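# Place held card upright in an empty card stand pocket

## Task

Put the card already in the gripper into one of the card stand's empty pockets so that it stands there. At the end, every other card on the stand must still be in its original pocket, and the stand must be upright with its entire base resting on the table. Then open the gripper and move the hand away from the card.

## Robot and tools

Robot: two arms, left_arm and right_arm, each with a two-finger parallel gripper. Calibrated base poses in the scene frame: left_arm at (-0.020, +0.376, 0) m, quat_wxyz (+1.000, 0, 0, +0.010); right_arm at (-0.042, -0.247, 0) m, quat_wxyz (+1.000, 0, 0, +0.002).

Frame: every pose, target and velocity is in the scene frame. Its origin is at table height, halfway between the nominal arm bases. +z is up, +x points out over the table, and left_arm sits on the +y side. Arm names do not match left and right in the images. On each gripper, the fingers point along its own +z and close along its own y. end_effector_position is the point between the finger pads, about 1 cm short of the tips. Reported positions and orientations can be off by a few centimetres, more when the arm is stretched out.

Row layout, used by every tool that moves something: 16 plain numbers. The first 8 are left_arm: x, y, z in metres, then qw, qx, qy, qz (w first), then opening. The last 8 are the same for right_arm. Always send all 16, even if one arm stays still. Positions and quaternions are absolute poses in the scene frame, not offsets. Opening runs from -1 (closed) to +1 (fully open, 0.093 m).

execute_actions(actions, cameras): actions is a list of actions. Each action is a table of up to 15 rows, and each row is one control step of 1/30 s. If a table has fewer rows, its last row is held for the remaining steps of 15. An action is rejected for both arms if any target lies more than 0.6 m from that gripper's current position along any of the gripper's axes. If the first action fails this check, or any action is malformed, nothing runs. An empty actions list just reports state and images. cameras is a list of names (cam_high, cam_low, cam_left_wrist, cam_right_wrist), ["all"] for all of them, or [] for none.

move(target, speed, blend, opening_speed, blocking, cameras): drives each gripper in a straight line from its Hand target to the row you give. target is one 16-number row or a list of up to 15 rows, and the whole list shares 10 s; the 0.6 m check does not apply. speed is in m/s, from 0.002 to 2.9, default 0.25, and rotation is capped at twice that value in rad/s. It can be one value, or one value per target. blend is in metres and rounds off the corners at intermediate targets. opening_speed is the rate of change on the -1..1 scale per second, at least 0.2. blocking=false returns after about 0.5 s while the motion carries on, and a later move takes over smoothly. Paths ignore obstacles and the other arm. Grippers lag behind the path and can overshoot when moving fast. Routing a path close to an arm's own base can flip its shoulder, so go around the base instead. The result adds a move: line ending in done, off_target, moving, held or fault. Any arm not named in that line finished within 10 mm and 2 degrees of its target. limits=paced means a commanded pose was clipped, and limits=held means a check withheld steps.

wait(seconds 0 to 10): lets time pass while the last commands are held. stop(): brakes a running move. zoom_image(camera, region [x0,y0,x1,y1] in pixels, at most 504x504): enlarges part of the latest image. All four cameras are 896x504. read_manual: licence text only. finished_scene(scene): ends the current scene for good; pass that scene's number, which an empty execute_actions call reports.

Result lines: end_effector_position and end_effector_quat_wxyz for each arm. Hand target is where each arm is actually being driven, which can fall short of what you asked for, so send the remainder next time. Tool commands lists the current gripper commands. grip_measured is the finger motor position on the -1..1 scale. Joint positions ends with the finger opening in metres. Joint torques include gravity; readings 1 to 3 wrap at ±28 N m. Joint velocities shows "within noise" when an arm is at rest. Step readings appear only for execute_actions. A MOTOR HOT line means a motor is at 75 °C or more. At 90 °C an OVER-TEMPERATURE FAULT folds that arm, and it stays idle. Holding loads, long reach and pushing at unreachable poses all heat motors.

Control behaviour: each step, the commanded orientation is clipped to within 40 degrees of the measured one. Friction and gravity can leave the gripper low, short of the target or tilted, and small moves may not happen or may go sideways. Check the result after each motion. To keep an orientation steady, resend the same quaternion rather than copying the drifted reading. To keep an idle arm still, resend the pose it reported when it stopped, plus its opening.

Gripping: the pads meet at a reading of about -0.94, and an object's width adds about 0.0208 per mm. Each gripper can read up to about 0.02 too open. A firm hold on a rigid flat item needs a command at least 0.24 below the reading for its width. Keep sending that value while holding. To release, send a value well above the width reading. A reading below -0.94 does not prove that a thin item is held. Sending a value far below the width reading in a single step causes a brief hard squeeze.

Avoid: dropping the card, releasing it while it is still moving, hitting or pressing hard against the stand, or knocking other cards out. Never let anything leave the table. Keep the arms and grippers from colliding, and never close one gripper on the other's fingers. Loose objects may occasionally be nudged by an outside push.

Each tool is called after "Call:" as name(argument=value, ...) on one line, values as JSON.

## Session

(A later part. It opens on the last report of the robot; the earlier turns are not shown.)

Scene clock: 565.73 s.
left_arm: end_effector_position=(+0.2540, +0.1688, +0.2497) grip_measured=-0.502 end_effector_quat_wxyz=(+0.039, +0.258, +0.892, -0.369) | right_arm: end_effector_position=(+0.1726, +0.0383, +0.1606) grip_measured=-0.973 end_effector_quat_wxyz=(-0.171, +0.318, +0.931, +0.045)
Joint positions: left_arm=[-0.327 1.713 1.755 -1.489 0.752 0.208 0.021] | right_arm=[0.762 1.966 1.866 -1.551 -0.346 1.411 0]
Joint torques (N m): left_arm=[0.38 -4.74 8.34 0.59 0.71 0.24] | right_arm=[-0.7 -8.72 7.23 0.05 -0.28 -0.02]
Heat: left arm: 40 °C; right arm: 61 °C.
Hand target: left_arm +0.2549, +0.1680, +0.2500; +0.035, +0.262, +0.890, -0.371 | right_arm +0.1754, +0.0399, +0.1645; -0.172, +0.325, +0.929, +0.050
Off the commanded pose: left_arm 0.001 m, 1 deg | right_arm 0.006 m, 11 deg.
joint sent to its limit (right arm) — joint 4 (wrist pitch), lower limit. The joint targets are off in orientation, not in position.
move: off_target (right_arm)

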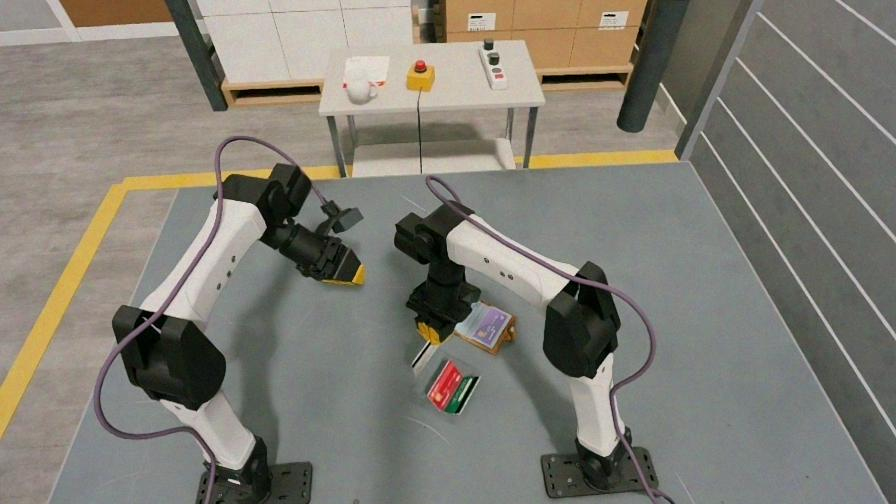

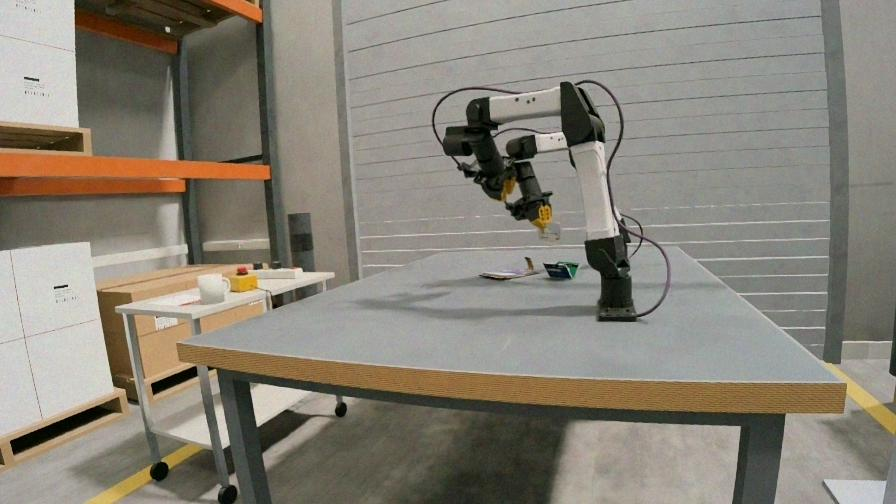

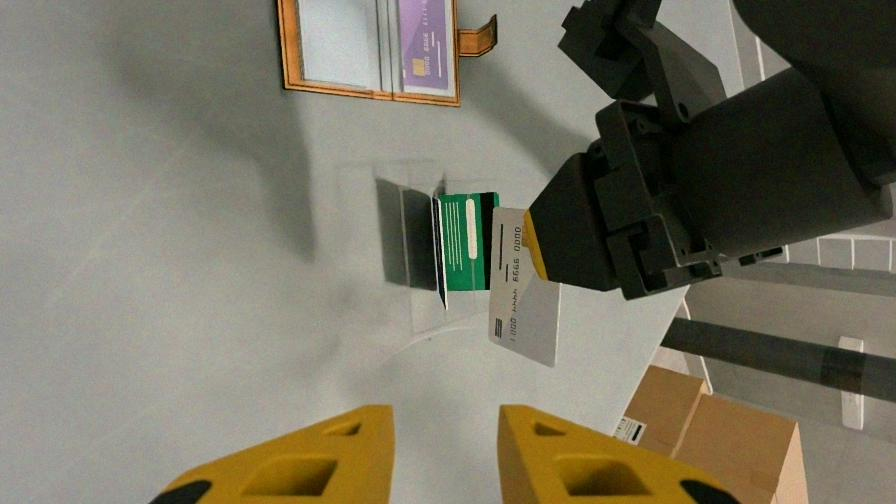

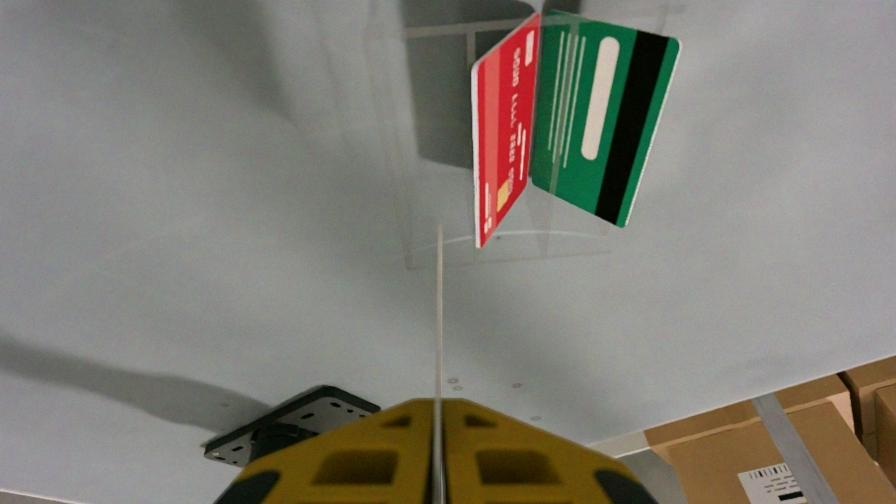

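Call:
move(target=[[0.255, 0.168, 0.25, 0.035, 0.262, 0.890, -0.371, -0.5, 0.178, 0.0426, 0.1225, -0.2207,0.3001,0.9279,-0.0035, -1]], cameras=["all"], speed=0.1)

Call:
zoom_image(camera="cam_left_wrist", region=[300, 60, 600, 360])

Call:
zoom_image(camera="cam_right_wrist", region=[340, 0, 640, 280])

Scene clock: 612.13 s.
left_arm: end_effector_position=(+0.2540, +0.1688, +0.2497) grip_measured=-0.502 end_effector_quat_wxyz=(+0.039, +0.258, +0.892, -0.369) | right_arm: end_effector_position=(+0.1757, +0.0414, +0.1215) grip_measured=-0.973 end_effector_quat_wxyz=(-0.211, +0.303, +0.929, +0.006)
Joint positions: left_arm=[-0.327 1.713 1.755 -1.489 0.752 0.208 0.021] | right_arm=[0.749 2.088 1.866 -1.551 -0.376 1.346 0]
Joint torques (N m): left_arm=[0.36 -4.74 8.34 0.59 0.72 0.24] | right_arm=[-0.66 -9.16 6.65 -0.25 -0.32 -0.19]
Heat: left arm: 40 °C; right arm: 60 °C.
Hand target: left_arm +0.2549, +0.1680, +0.2500; +0.035, +0.262, +0.890, -0.371 | right_arm +0.1778, +0.0425, +0.1222; -0.214, +0.303, +0.928, +0.009
Off the commanded pose: left_arm 0.001 m, 1 deg | right_arm 0.003 m, 2 deg.
joint sent to its limit (right arm) — joint 4 (wrist pitch), lower limit. The joint targets still meet the commanded pose.
move: done

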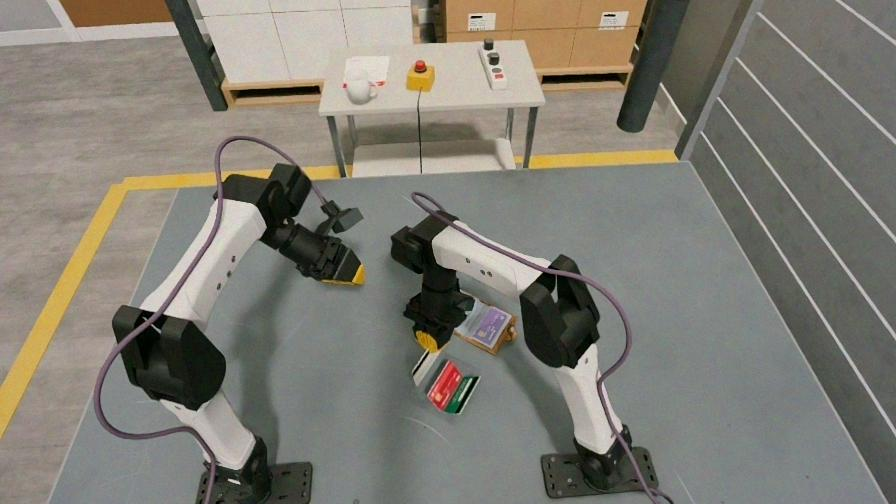

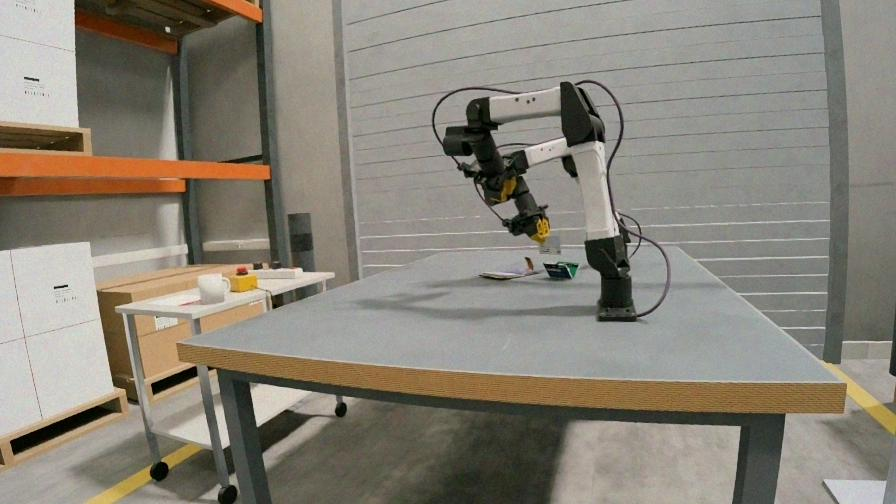

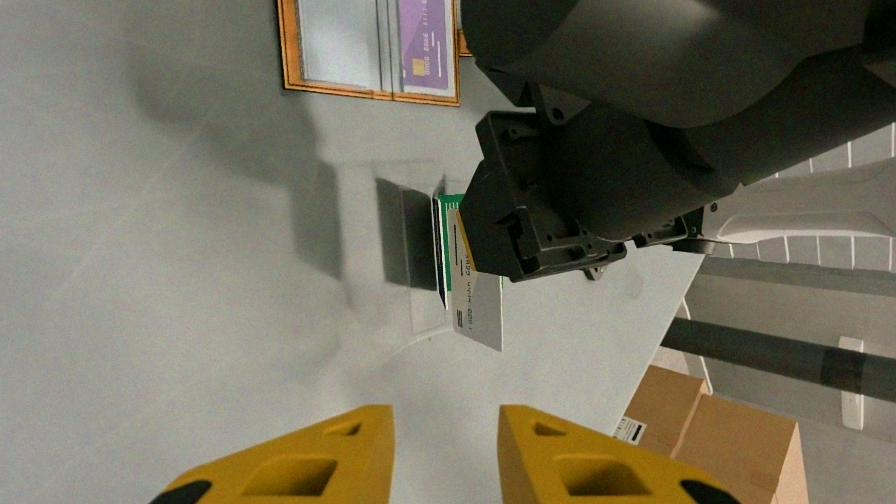

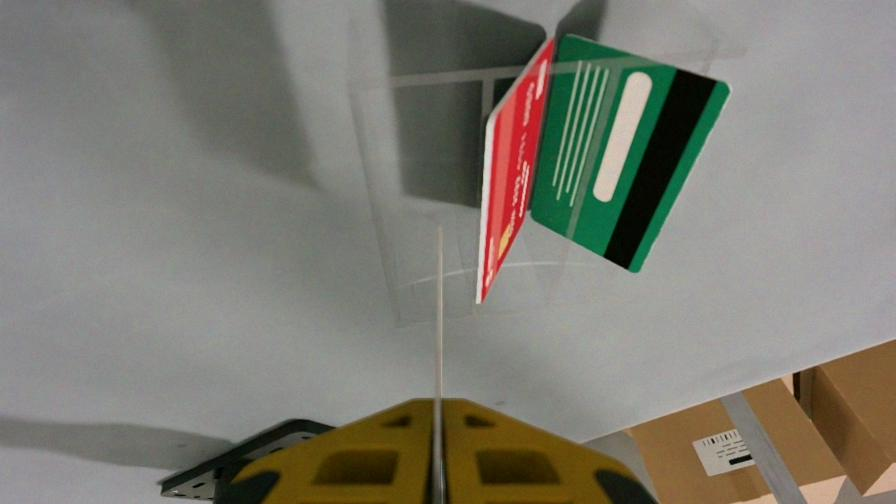

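Scaled by 1.680 from the camera's 896x504 image, which has a finer 1280x720 frame.

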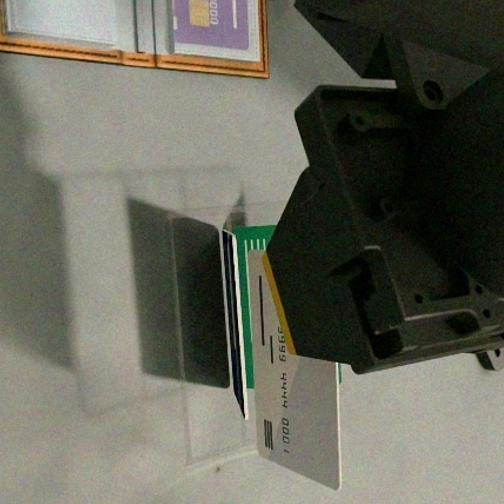

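Scaled by 1.680 from the camera's 896x504 image, which has a finer 1280x720 frame.

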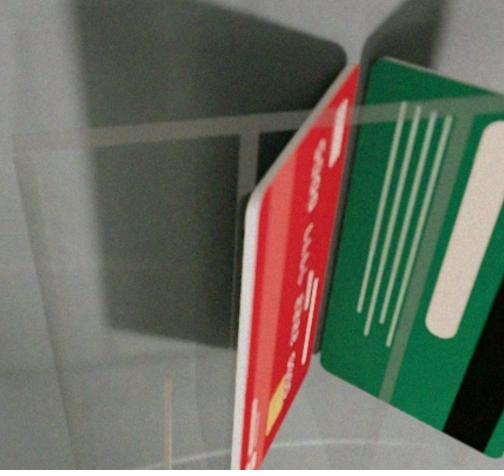

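Call:
move(target=[[0.255, 0.168, 0.25, 0.035, 0.262, 0.890, -0.371, -0.5, 0.177, 0.0405, 0.060, -0.2207,0.3001,0.9279,-0.0035, -1]], cameras=["all"], speed=0.06)

Call:
zoom_image(camera="cam_left_wrist", region=[340, 130, 560, 360])

Call:
zoom_image(camera="cam_right_wrist", region=[300, 100, 600, 380])

Scene clock: 625.80 s.
left_arm: end_effector_position=(+0.2540, +0.1688, +0.2497) grip_measured=-0.502 end_effector_quat_wxyz=(+0.039, +0.259, +0.892, -0.369) | right_arm: end_effector_position=(+0.1759, +0.0417, +0.0667) grip_measured=-0.973 end_effector_quat_wxyz=(-0.216, +0.299, +0.929, -0.002)
Joint positions: left_arm=[-0.327 1.713 1.755 -1.489 0.752 0.208 0.021] | right_arm=[0.749 2.132 1.71 -1.375 -0.376 1.332 0]
Joint torques (N m): left_arm=[0.38 -4.75 8.34 0.59 0.71 0.24] | right_arm=[-0.8 -9.25 4.45 -0.06 -0.27 -0.16]
Heat: left arm: 40 °C; right arm: 58 °C.
Hand target: left_arm +0.2549, +0.1680, +0.2500; +0.035, +0.262, +0.890, -0.371 | right_arm +0.1770, +0.0404, +0.0601; -0.221, +0.300, +0.928, -0.003
Off the commanded pose: left_arm 0.001 m, 1 deg | right_arm 0.007 m, 1 deg.
move: done

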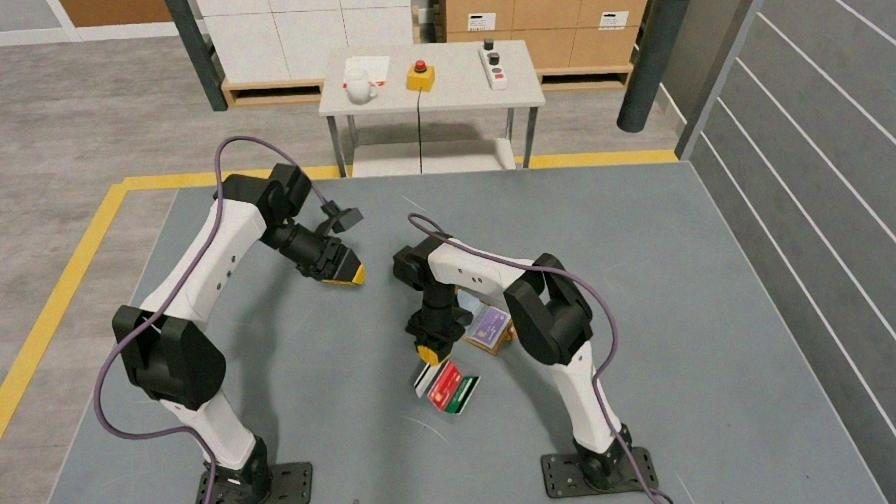

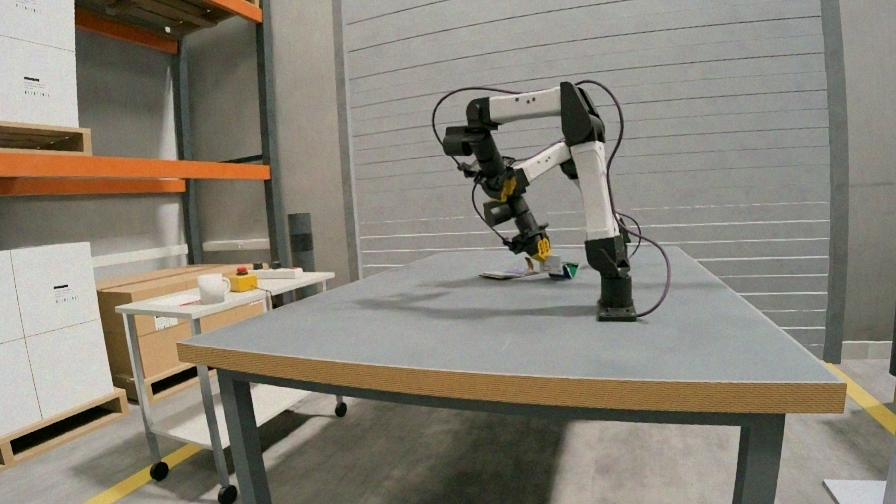

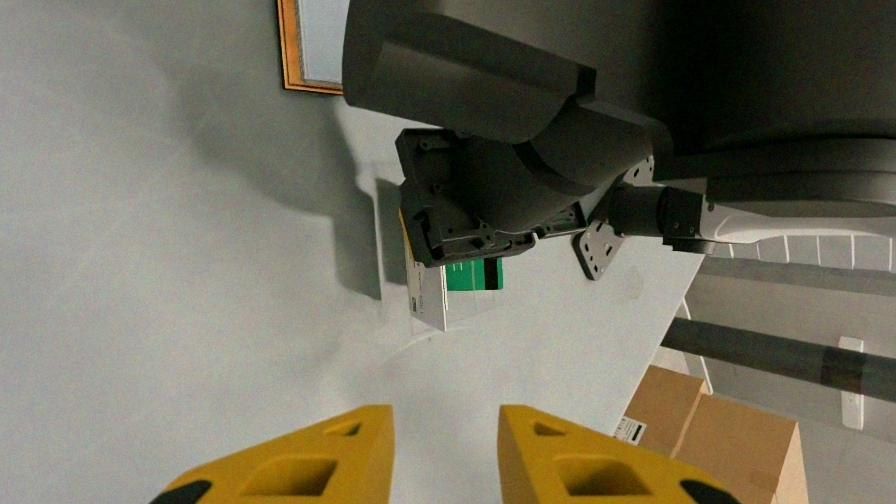

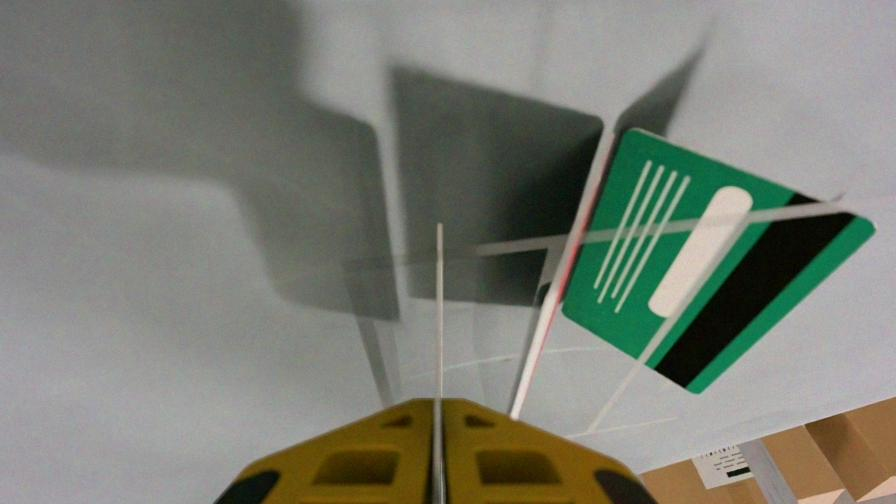

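Scaled by 2.191 from the camera's 896x504 image, which has a finer 1280x720 frame.

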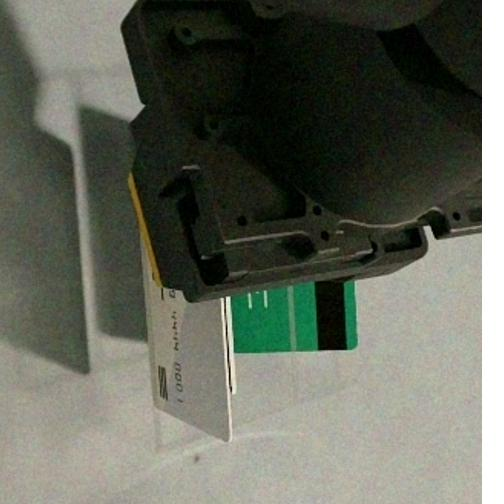

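Scaled by 1.680 from the camera's 896x504 image, which has a finer 1280x720 frame.

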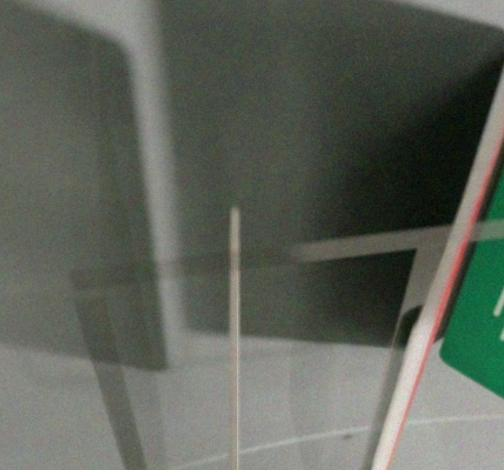

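Call:
move(target=[[0.255, 0.168, 0.25, 0.035, 0.262, 0.890, -0.371, -0.5, 0.1765, 0.0385, 0.050, -0.2207,0.3001,0.9279,-0.0035, -1]], cameras=["all"], speed=0.04)

Call:
zoom_image(camera="cam_left_wrist", region=[340, 130, 560, 360])

Call:
zoom_image(camera="cam_right_wrist", region=[300, 150, 640, 430])

Scene clock: 636.57 s.
left_arm: end_effector_position=(+0.2540, +0.1688, +0.2497) grip_measured=-0.502 end_effector_quat_wxyz=(+0.039, +0.259, +0.892, -0.369) | right_arm: end_effector_position=(+0.1761, +0.0400, +0.0578) grip_measured=-0.973 end_effector_quat_wxyz=(-0.216, +0.299, +0.930, +0.000)
Joint positions: left_arm=[-0.327 1.713 1.755 -1.489 0.752 0.208 0.021] | right_arm=[0.745 2.132 1.674 -1.337 -0.376 1.329 0]
Joint torques (N m): left_arm=[0.38 -4.75 8.32 0.59 0.71 0.24] | right_arm=[-0.7 -9.02 4.34 -0.08 -0.26 -0.15]
Heat: left arm: 40 °C; right arm: 57 °C.
Hand target: left_arm +0.2549, +0.1680, +0.2500; +0.035, +0.262, +0.890, -0.371 | right_arm +0.1763, +0.0384, +0.0501; -0.221, +0.300, +0.928, -0.004
Off the commanded pose: left_arm 0.001 m, 1 deg | right_arm 0.008 m, 1 deg.
move: done

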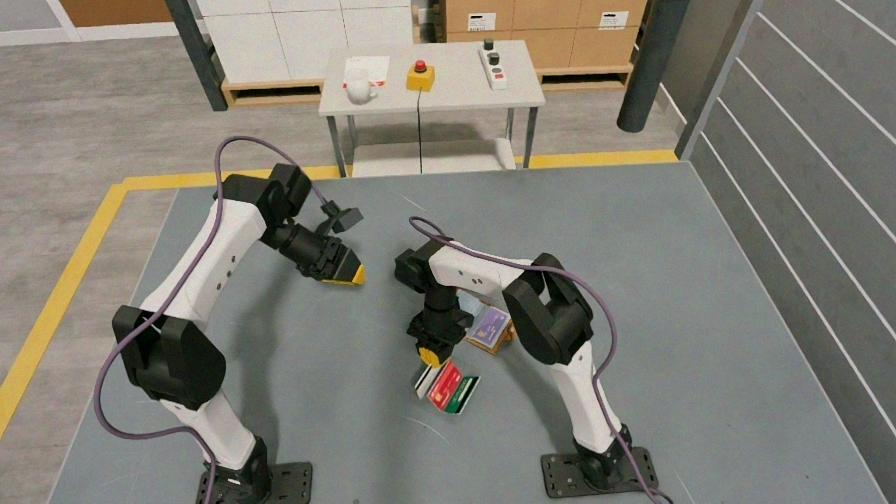

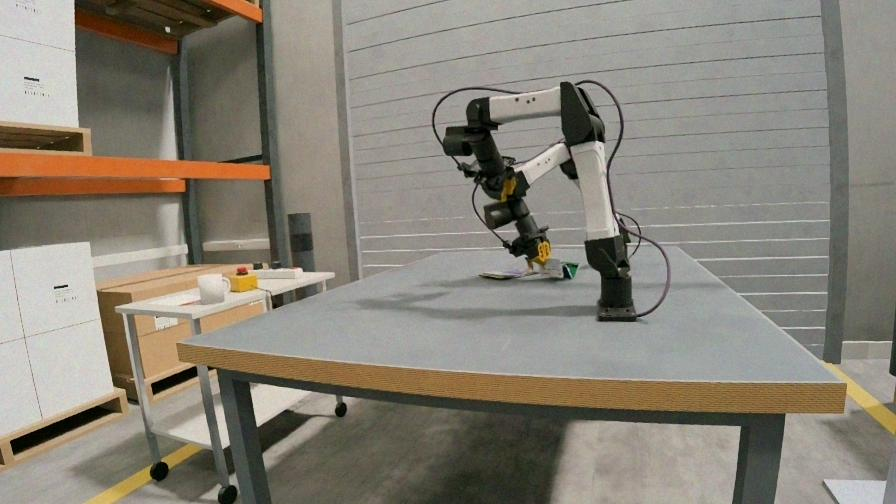

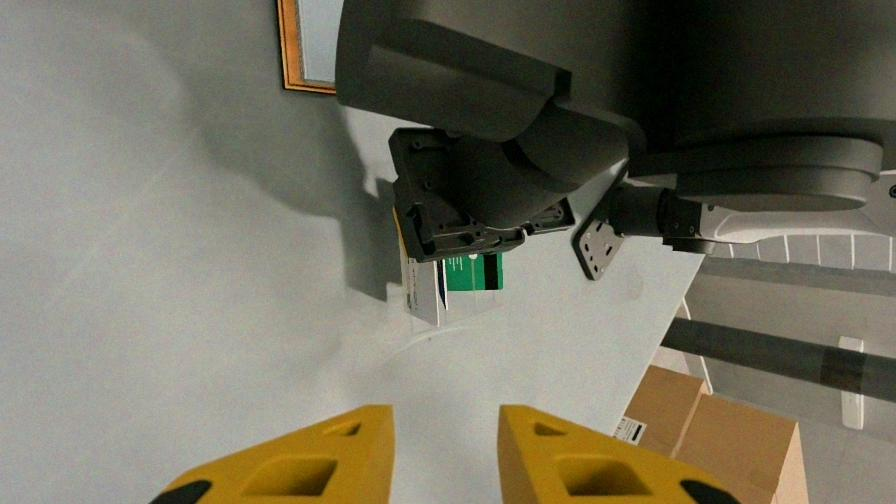

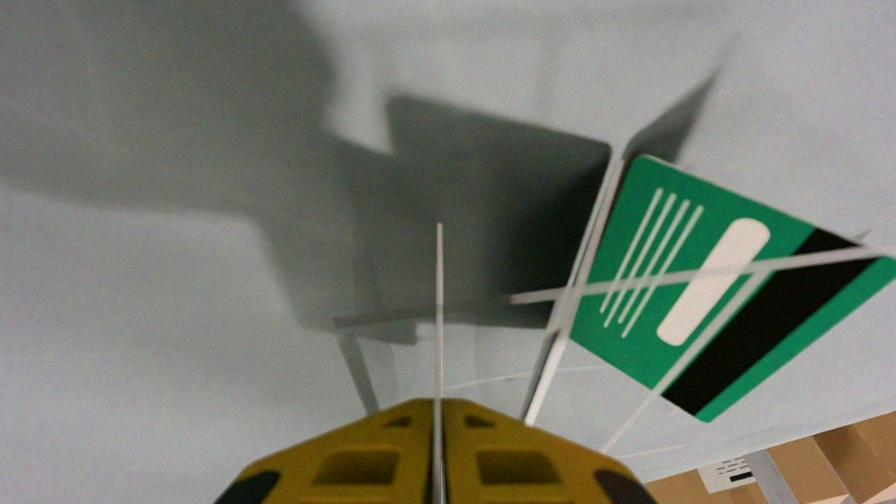

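Scaled by 2.191 from the camera's 896x504 image, which has a finer 1280x720 frame.

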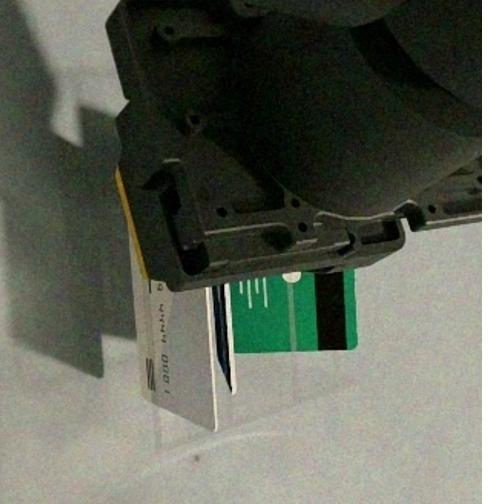

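Scaled by 1.482 from the camera's 896x504 image, which has a finer 1280x720 frame.

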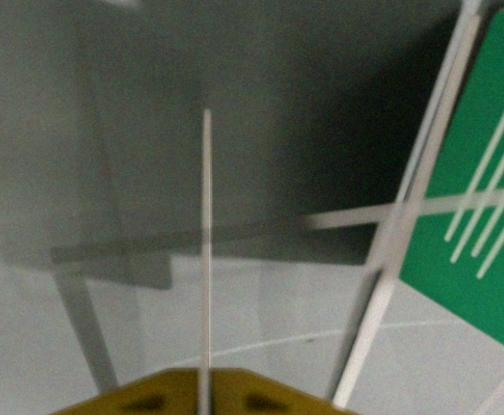

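Call:
move(target=[[0.255, 0.168, 0.25, 0.035, 0.262, 0.890, -0.371, -0.5, 0.1765, 0.0375, 0.045, -0.2207,0.3001,0.9279,-0.0035, -1]], cameras=["all"], speed=0.03)

Call:
zoom_image(camera="cam_left_wrist", region=[340, 130, 560, 360])

Call:
zoom_image(camera="cam_right_wrist", region=[300, 150, 640, 430])

Scene clock: 644.33 s.
left_arm: end_effector_position=(+0.2540, +0.1688, +0.2497) grip_measured=-0.502 end_effector_quat_wxyz=(+0.039, +0.259, +0.892, -0.369) | right_arm: end_effector_position=(+0.1754, +0.0392, +0.0547) grip_measured=-0.973 end_effector_quat_wxyz=(-0.218, +0.299, +0.929, +0.000)
Joint positions: left_arm=[-0.327 1.713 1.755 -1.489 0.752 0.208 0.021] | right_arm=[0.743 2.132 1.661 -1.326 -0.38 1.327 0]
Joint torques (N m): left_arm=[0.36 -4.75 8.31 0.59 0.71 0.23] | right_arm=[-0.68 -8.77 4.08 0.01 -0.22 -0.15]
Heat: left arm: 40 °C; right arm: 56 °C.
Hand target: left_arm +0.2549, +0.1680, +0.2500; +0.035, +0.262, +0.890, -0.371 | right_arm +0.1763, +0.0374, +0.0452; -0.221, +0.300, +0.928, -0.004
Off the commanded pose: left_arm 0.001 m, 1 deg | right_arm 0.010 m, 1 deg.
move: done

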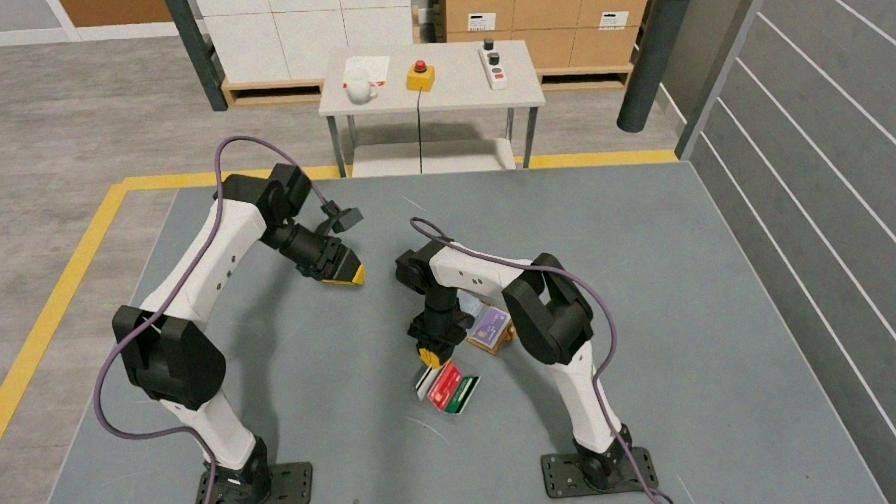

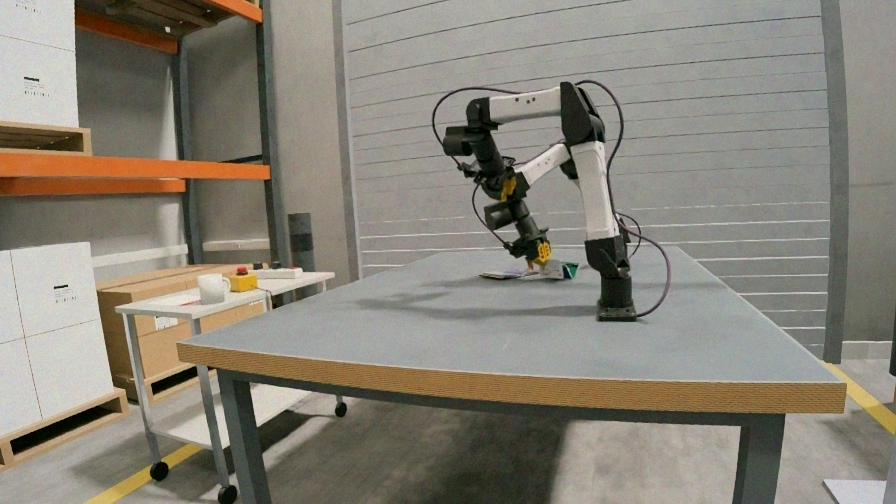

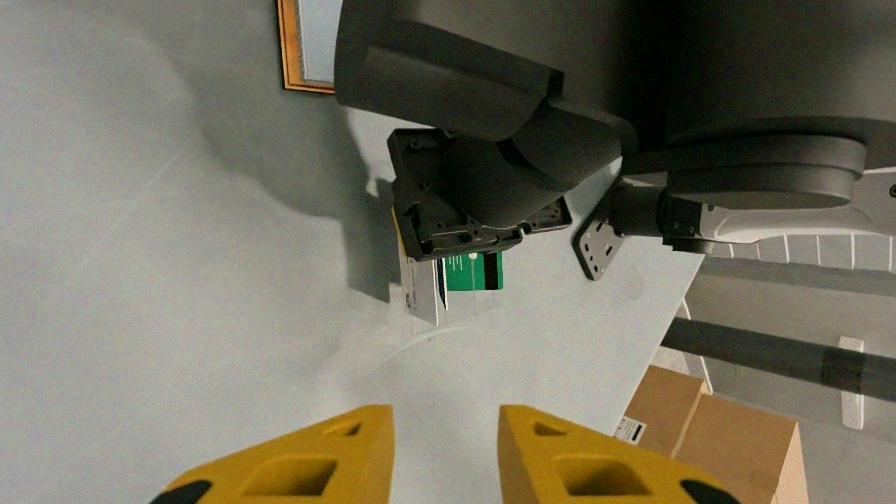

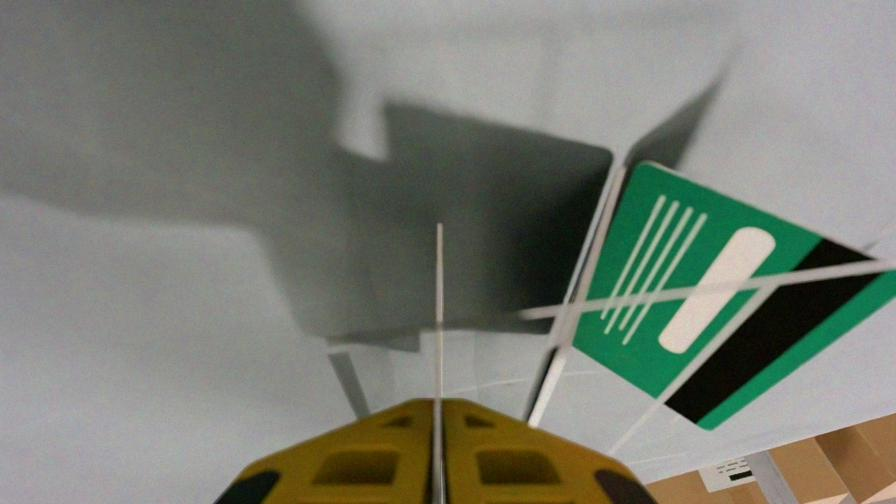

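Scaled by 2.191 from the camera's 896x504 image, which has a finer 1280x720 frame.

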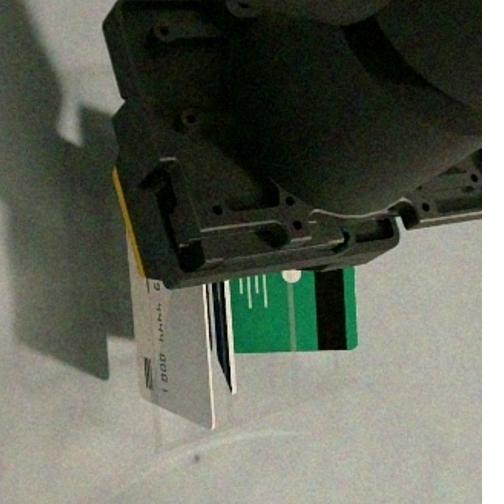

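Scaled by 1.482 from the camera's 896x504 image, which has a finer 1280x720 frame.

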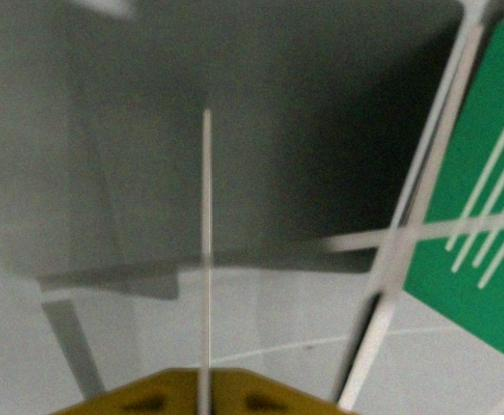

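Call:
move(target=[[0.255, 0.168, 0.25, 0.035, 0.262, 0.890, -0.371, -0.5, 0.1765, 0.0370, 0.040, -0.2207,0.3001,0.9279,-0.0035, -1]], cameras=["all"], speed=0.03)

Call:
zoom_image(camera="cam_left_wrist", region=[340, 130, 560, 360])

Call:
zoom_image(camera="cam_low", region=[490, 220, 610, 300])

Scene clock: 649.43 s.
left_arm: end_effector_position=(+0.2540, +0.1688, +0.2497) grip_measured=-0.502 end_effector_quat_wxyz=(+0.039, +0.259, +0.892, -0.369) | right_arm: end_effector_position=(+0.1752, +0.0399, +0.0537) grip_measured=-0.973 end_effector_quat_wxyz=(-0.222, +0.300, +0.928, +0.004)
Joint positions: left_arm=[-0.327 1.713 1.755 -1.489 0.752 0.208 0.021] | right_arm=[0.74 2.132 1.654 -1.318 -0.392 1.325 0]
Joint torques (N m): left_arm=[0.36 -4.74 8.32 0.59 0.71 0.24] | right_arm=[-0.44 -8.4 3.55 0.12 -0.08 -0.16]
Heat: left arm: 40 °C; right arm: 56 °C.
Hand target: left_arm +0.2549, +0.1680, +0.2500; +0.035, +0.262, +0.890, -0.371 | right_arm +0.1762, +0.0368, +0.0404; -0.221, +0.300, +0.928, -0.004
Off the commanded pose: left_arm 0.001 m, 1 deg | right_arm 0.014 m, 1 deg.
move: off_target (right_arm)

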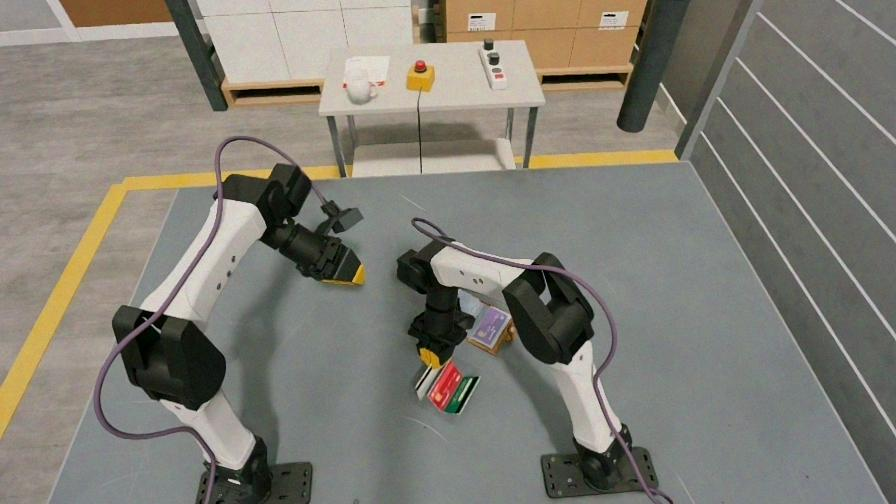

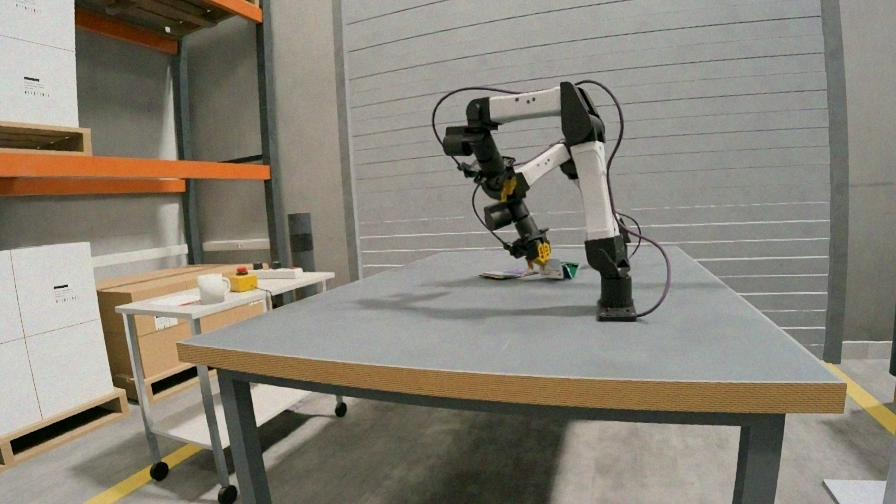

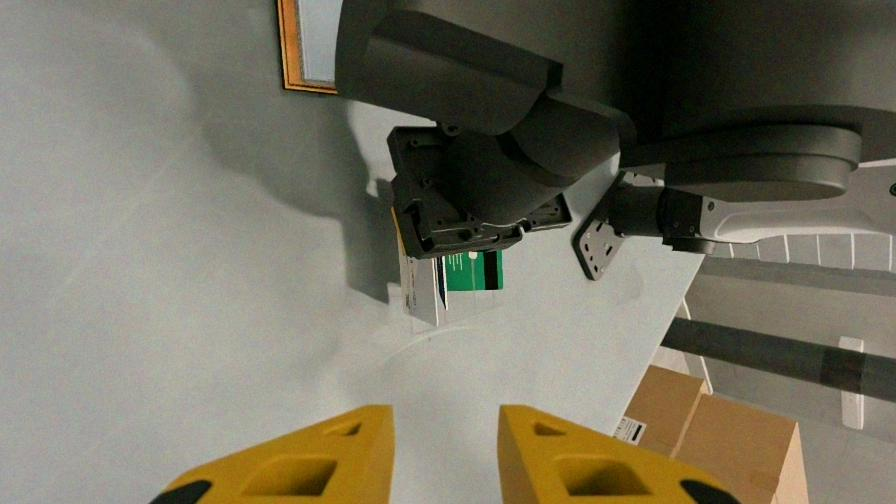

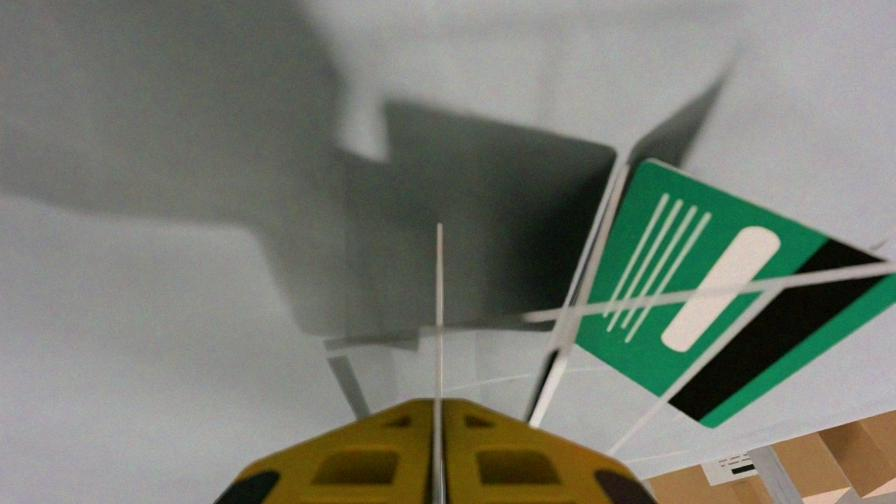

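Scaled by 2.191 from the camera's 896x504 image, which has a finer 1280x720 frame.

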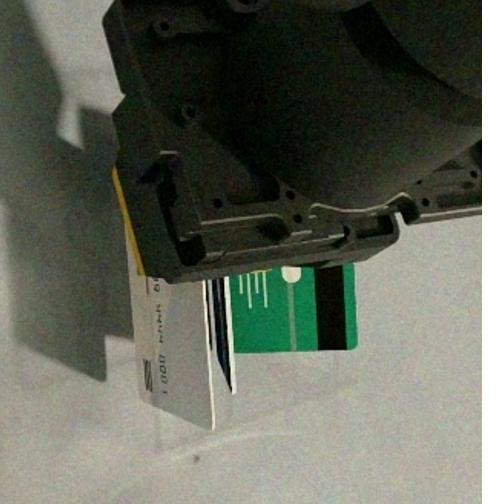

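Scaled by 4.200 from the camera's 896x504 image, which has a finer 1280x720 frame.

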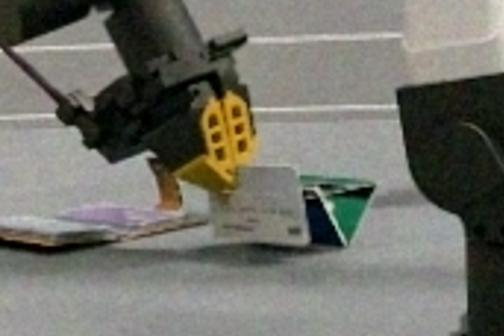

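Call:
move(target=[[0.255, 0.168, 0.25, 0.035, 0.262, 0.890, -0.371, -0.5, 0.1757, 0.0390, 0.048, -0.2207,0.3001,0.9279,-0.0035, -1],[0.255, 0.168, 0.25, 0.035, 0.262, 0.890, -0.371, -0.5, 0.1757, 0.0390, 0.048, -0.2207,0.3001,0.9279,-0.0035, -0.6]], cameras=["all"], speed=0.03, opening_speed=0.2)

Call:
zoom_image(camera="cam_left_wrist", region=[340, 130, 560, 360])

Call:
zoom_image(camera="cam_right_wrist", region=[300, 150, 640, 430])

Scene clock: 663.63 s.
left_arm: end_effector_position=(+0.2540, +0.1688, +0.2497) grip_measured=-0.502 end_effector_quat_wxyz=(+0.039, +0.259, +0.892, -0.369) | right_arm: end_effector_position=(+0.1714, +0.0351, +0.0549) grip_measured=-0.603 end_effector_quat_wxyz=(-0.227, +0.302, +0.926, -0.008)
Joint positions: left_arm=[-0.327 1.713 1.755 -1.489 0.752 0.208 0.021] | right_arm=[0.739 2.132 1.654 -1.345 -0.388 1.324 0.016]
Joint torques (N m): left_arm=[0.36 -4.77 8.34 0.59 0.71 0.23] | right_arm=[0.1 -8.85 5.31 0.05 -0.13 -0.08]
Heat: left arm: 40 °C; right arm: 55 °C.
Hand target: left_arm +0.2549, +0.1680, +0.2500; +0.035, +0.262, +0.890, -0.371 | right_arm +0.1756, +0.0389, +0.0482; -0.221, +0.300, +0.928, -0.004
Off the commanded pose: left_arm 0.001 m, 1 deg | right_arm 0.009 m, 1 deg.
move: done

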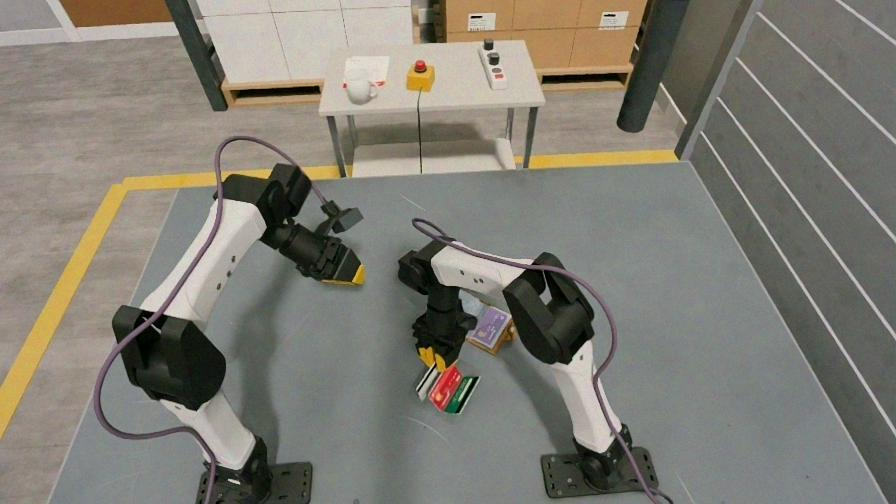

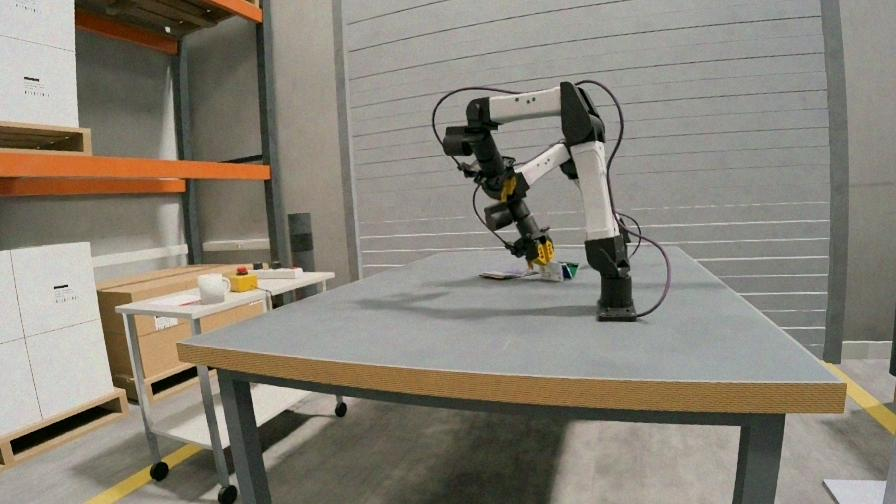

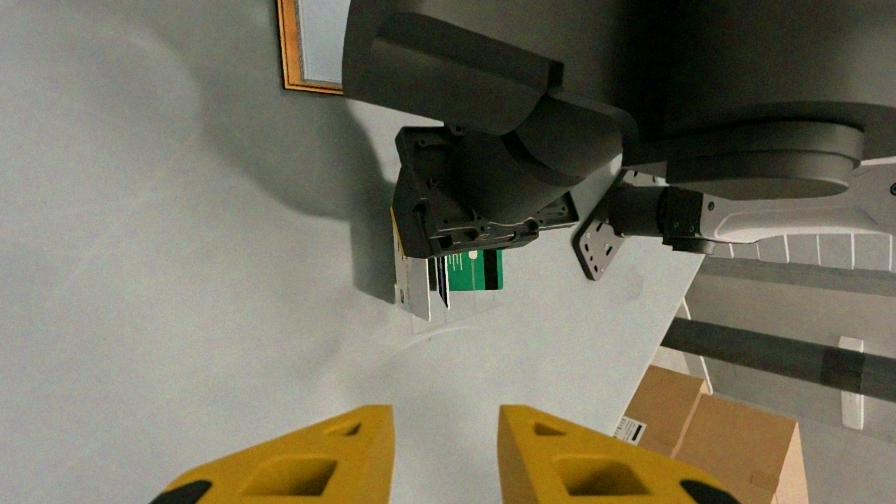

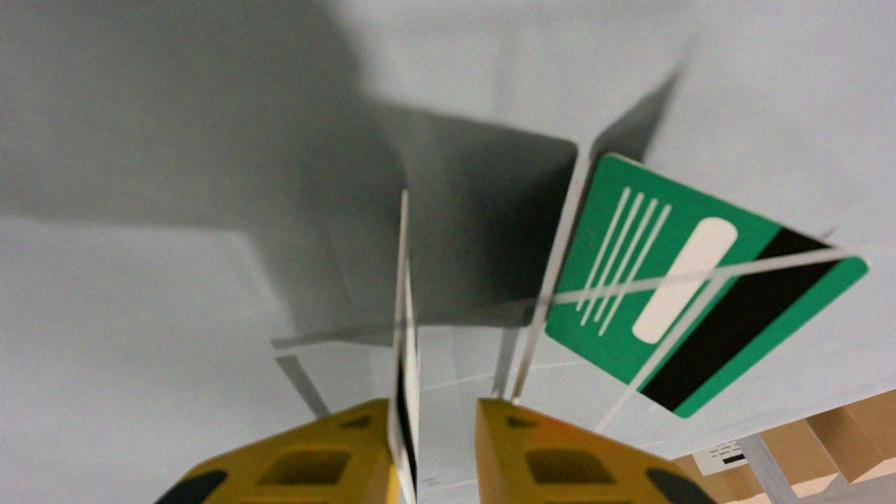

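Scaled by 2.191 from the camera's 896x504 image, which has a finer 1280x720 frame.

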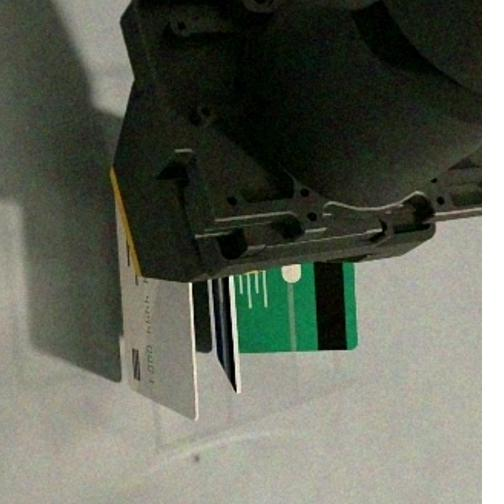

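Scaled by 1.482 from the camera's 896x504 image, which has a finer 1280x720 frame.

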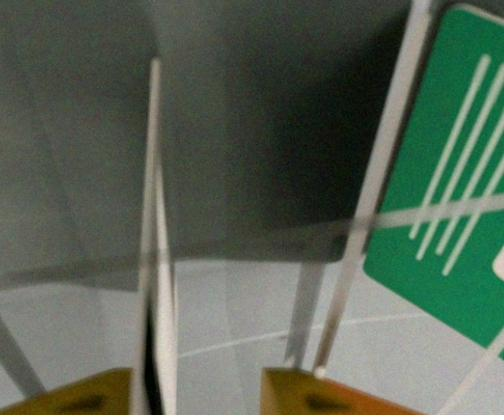

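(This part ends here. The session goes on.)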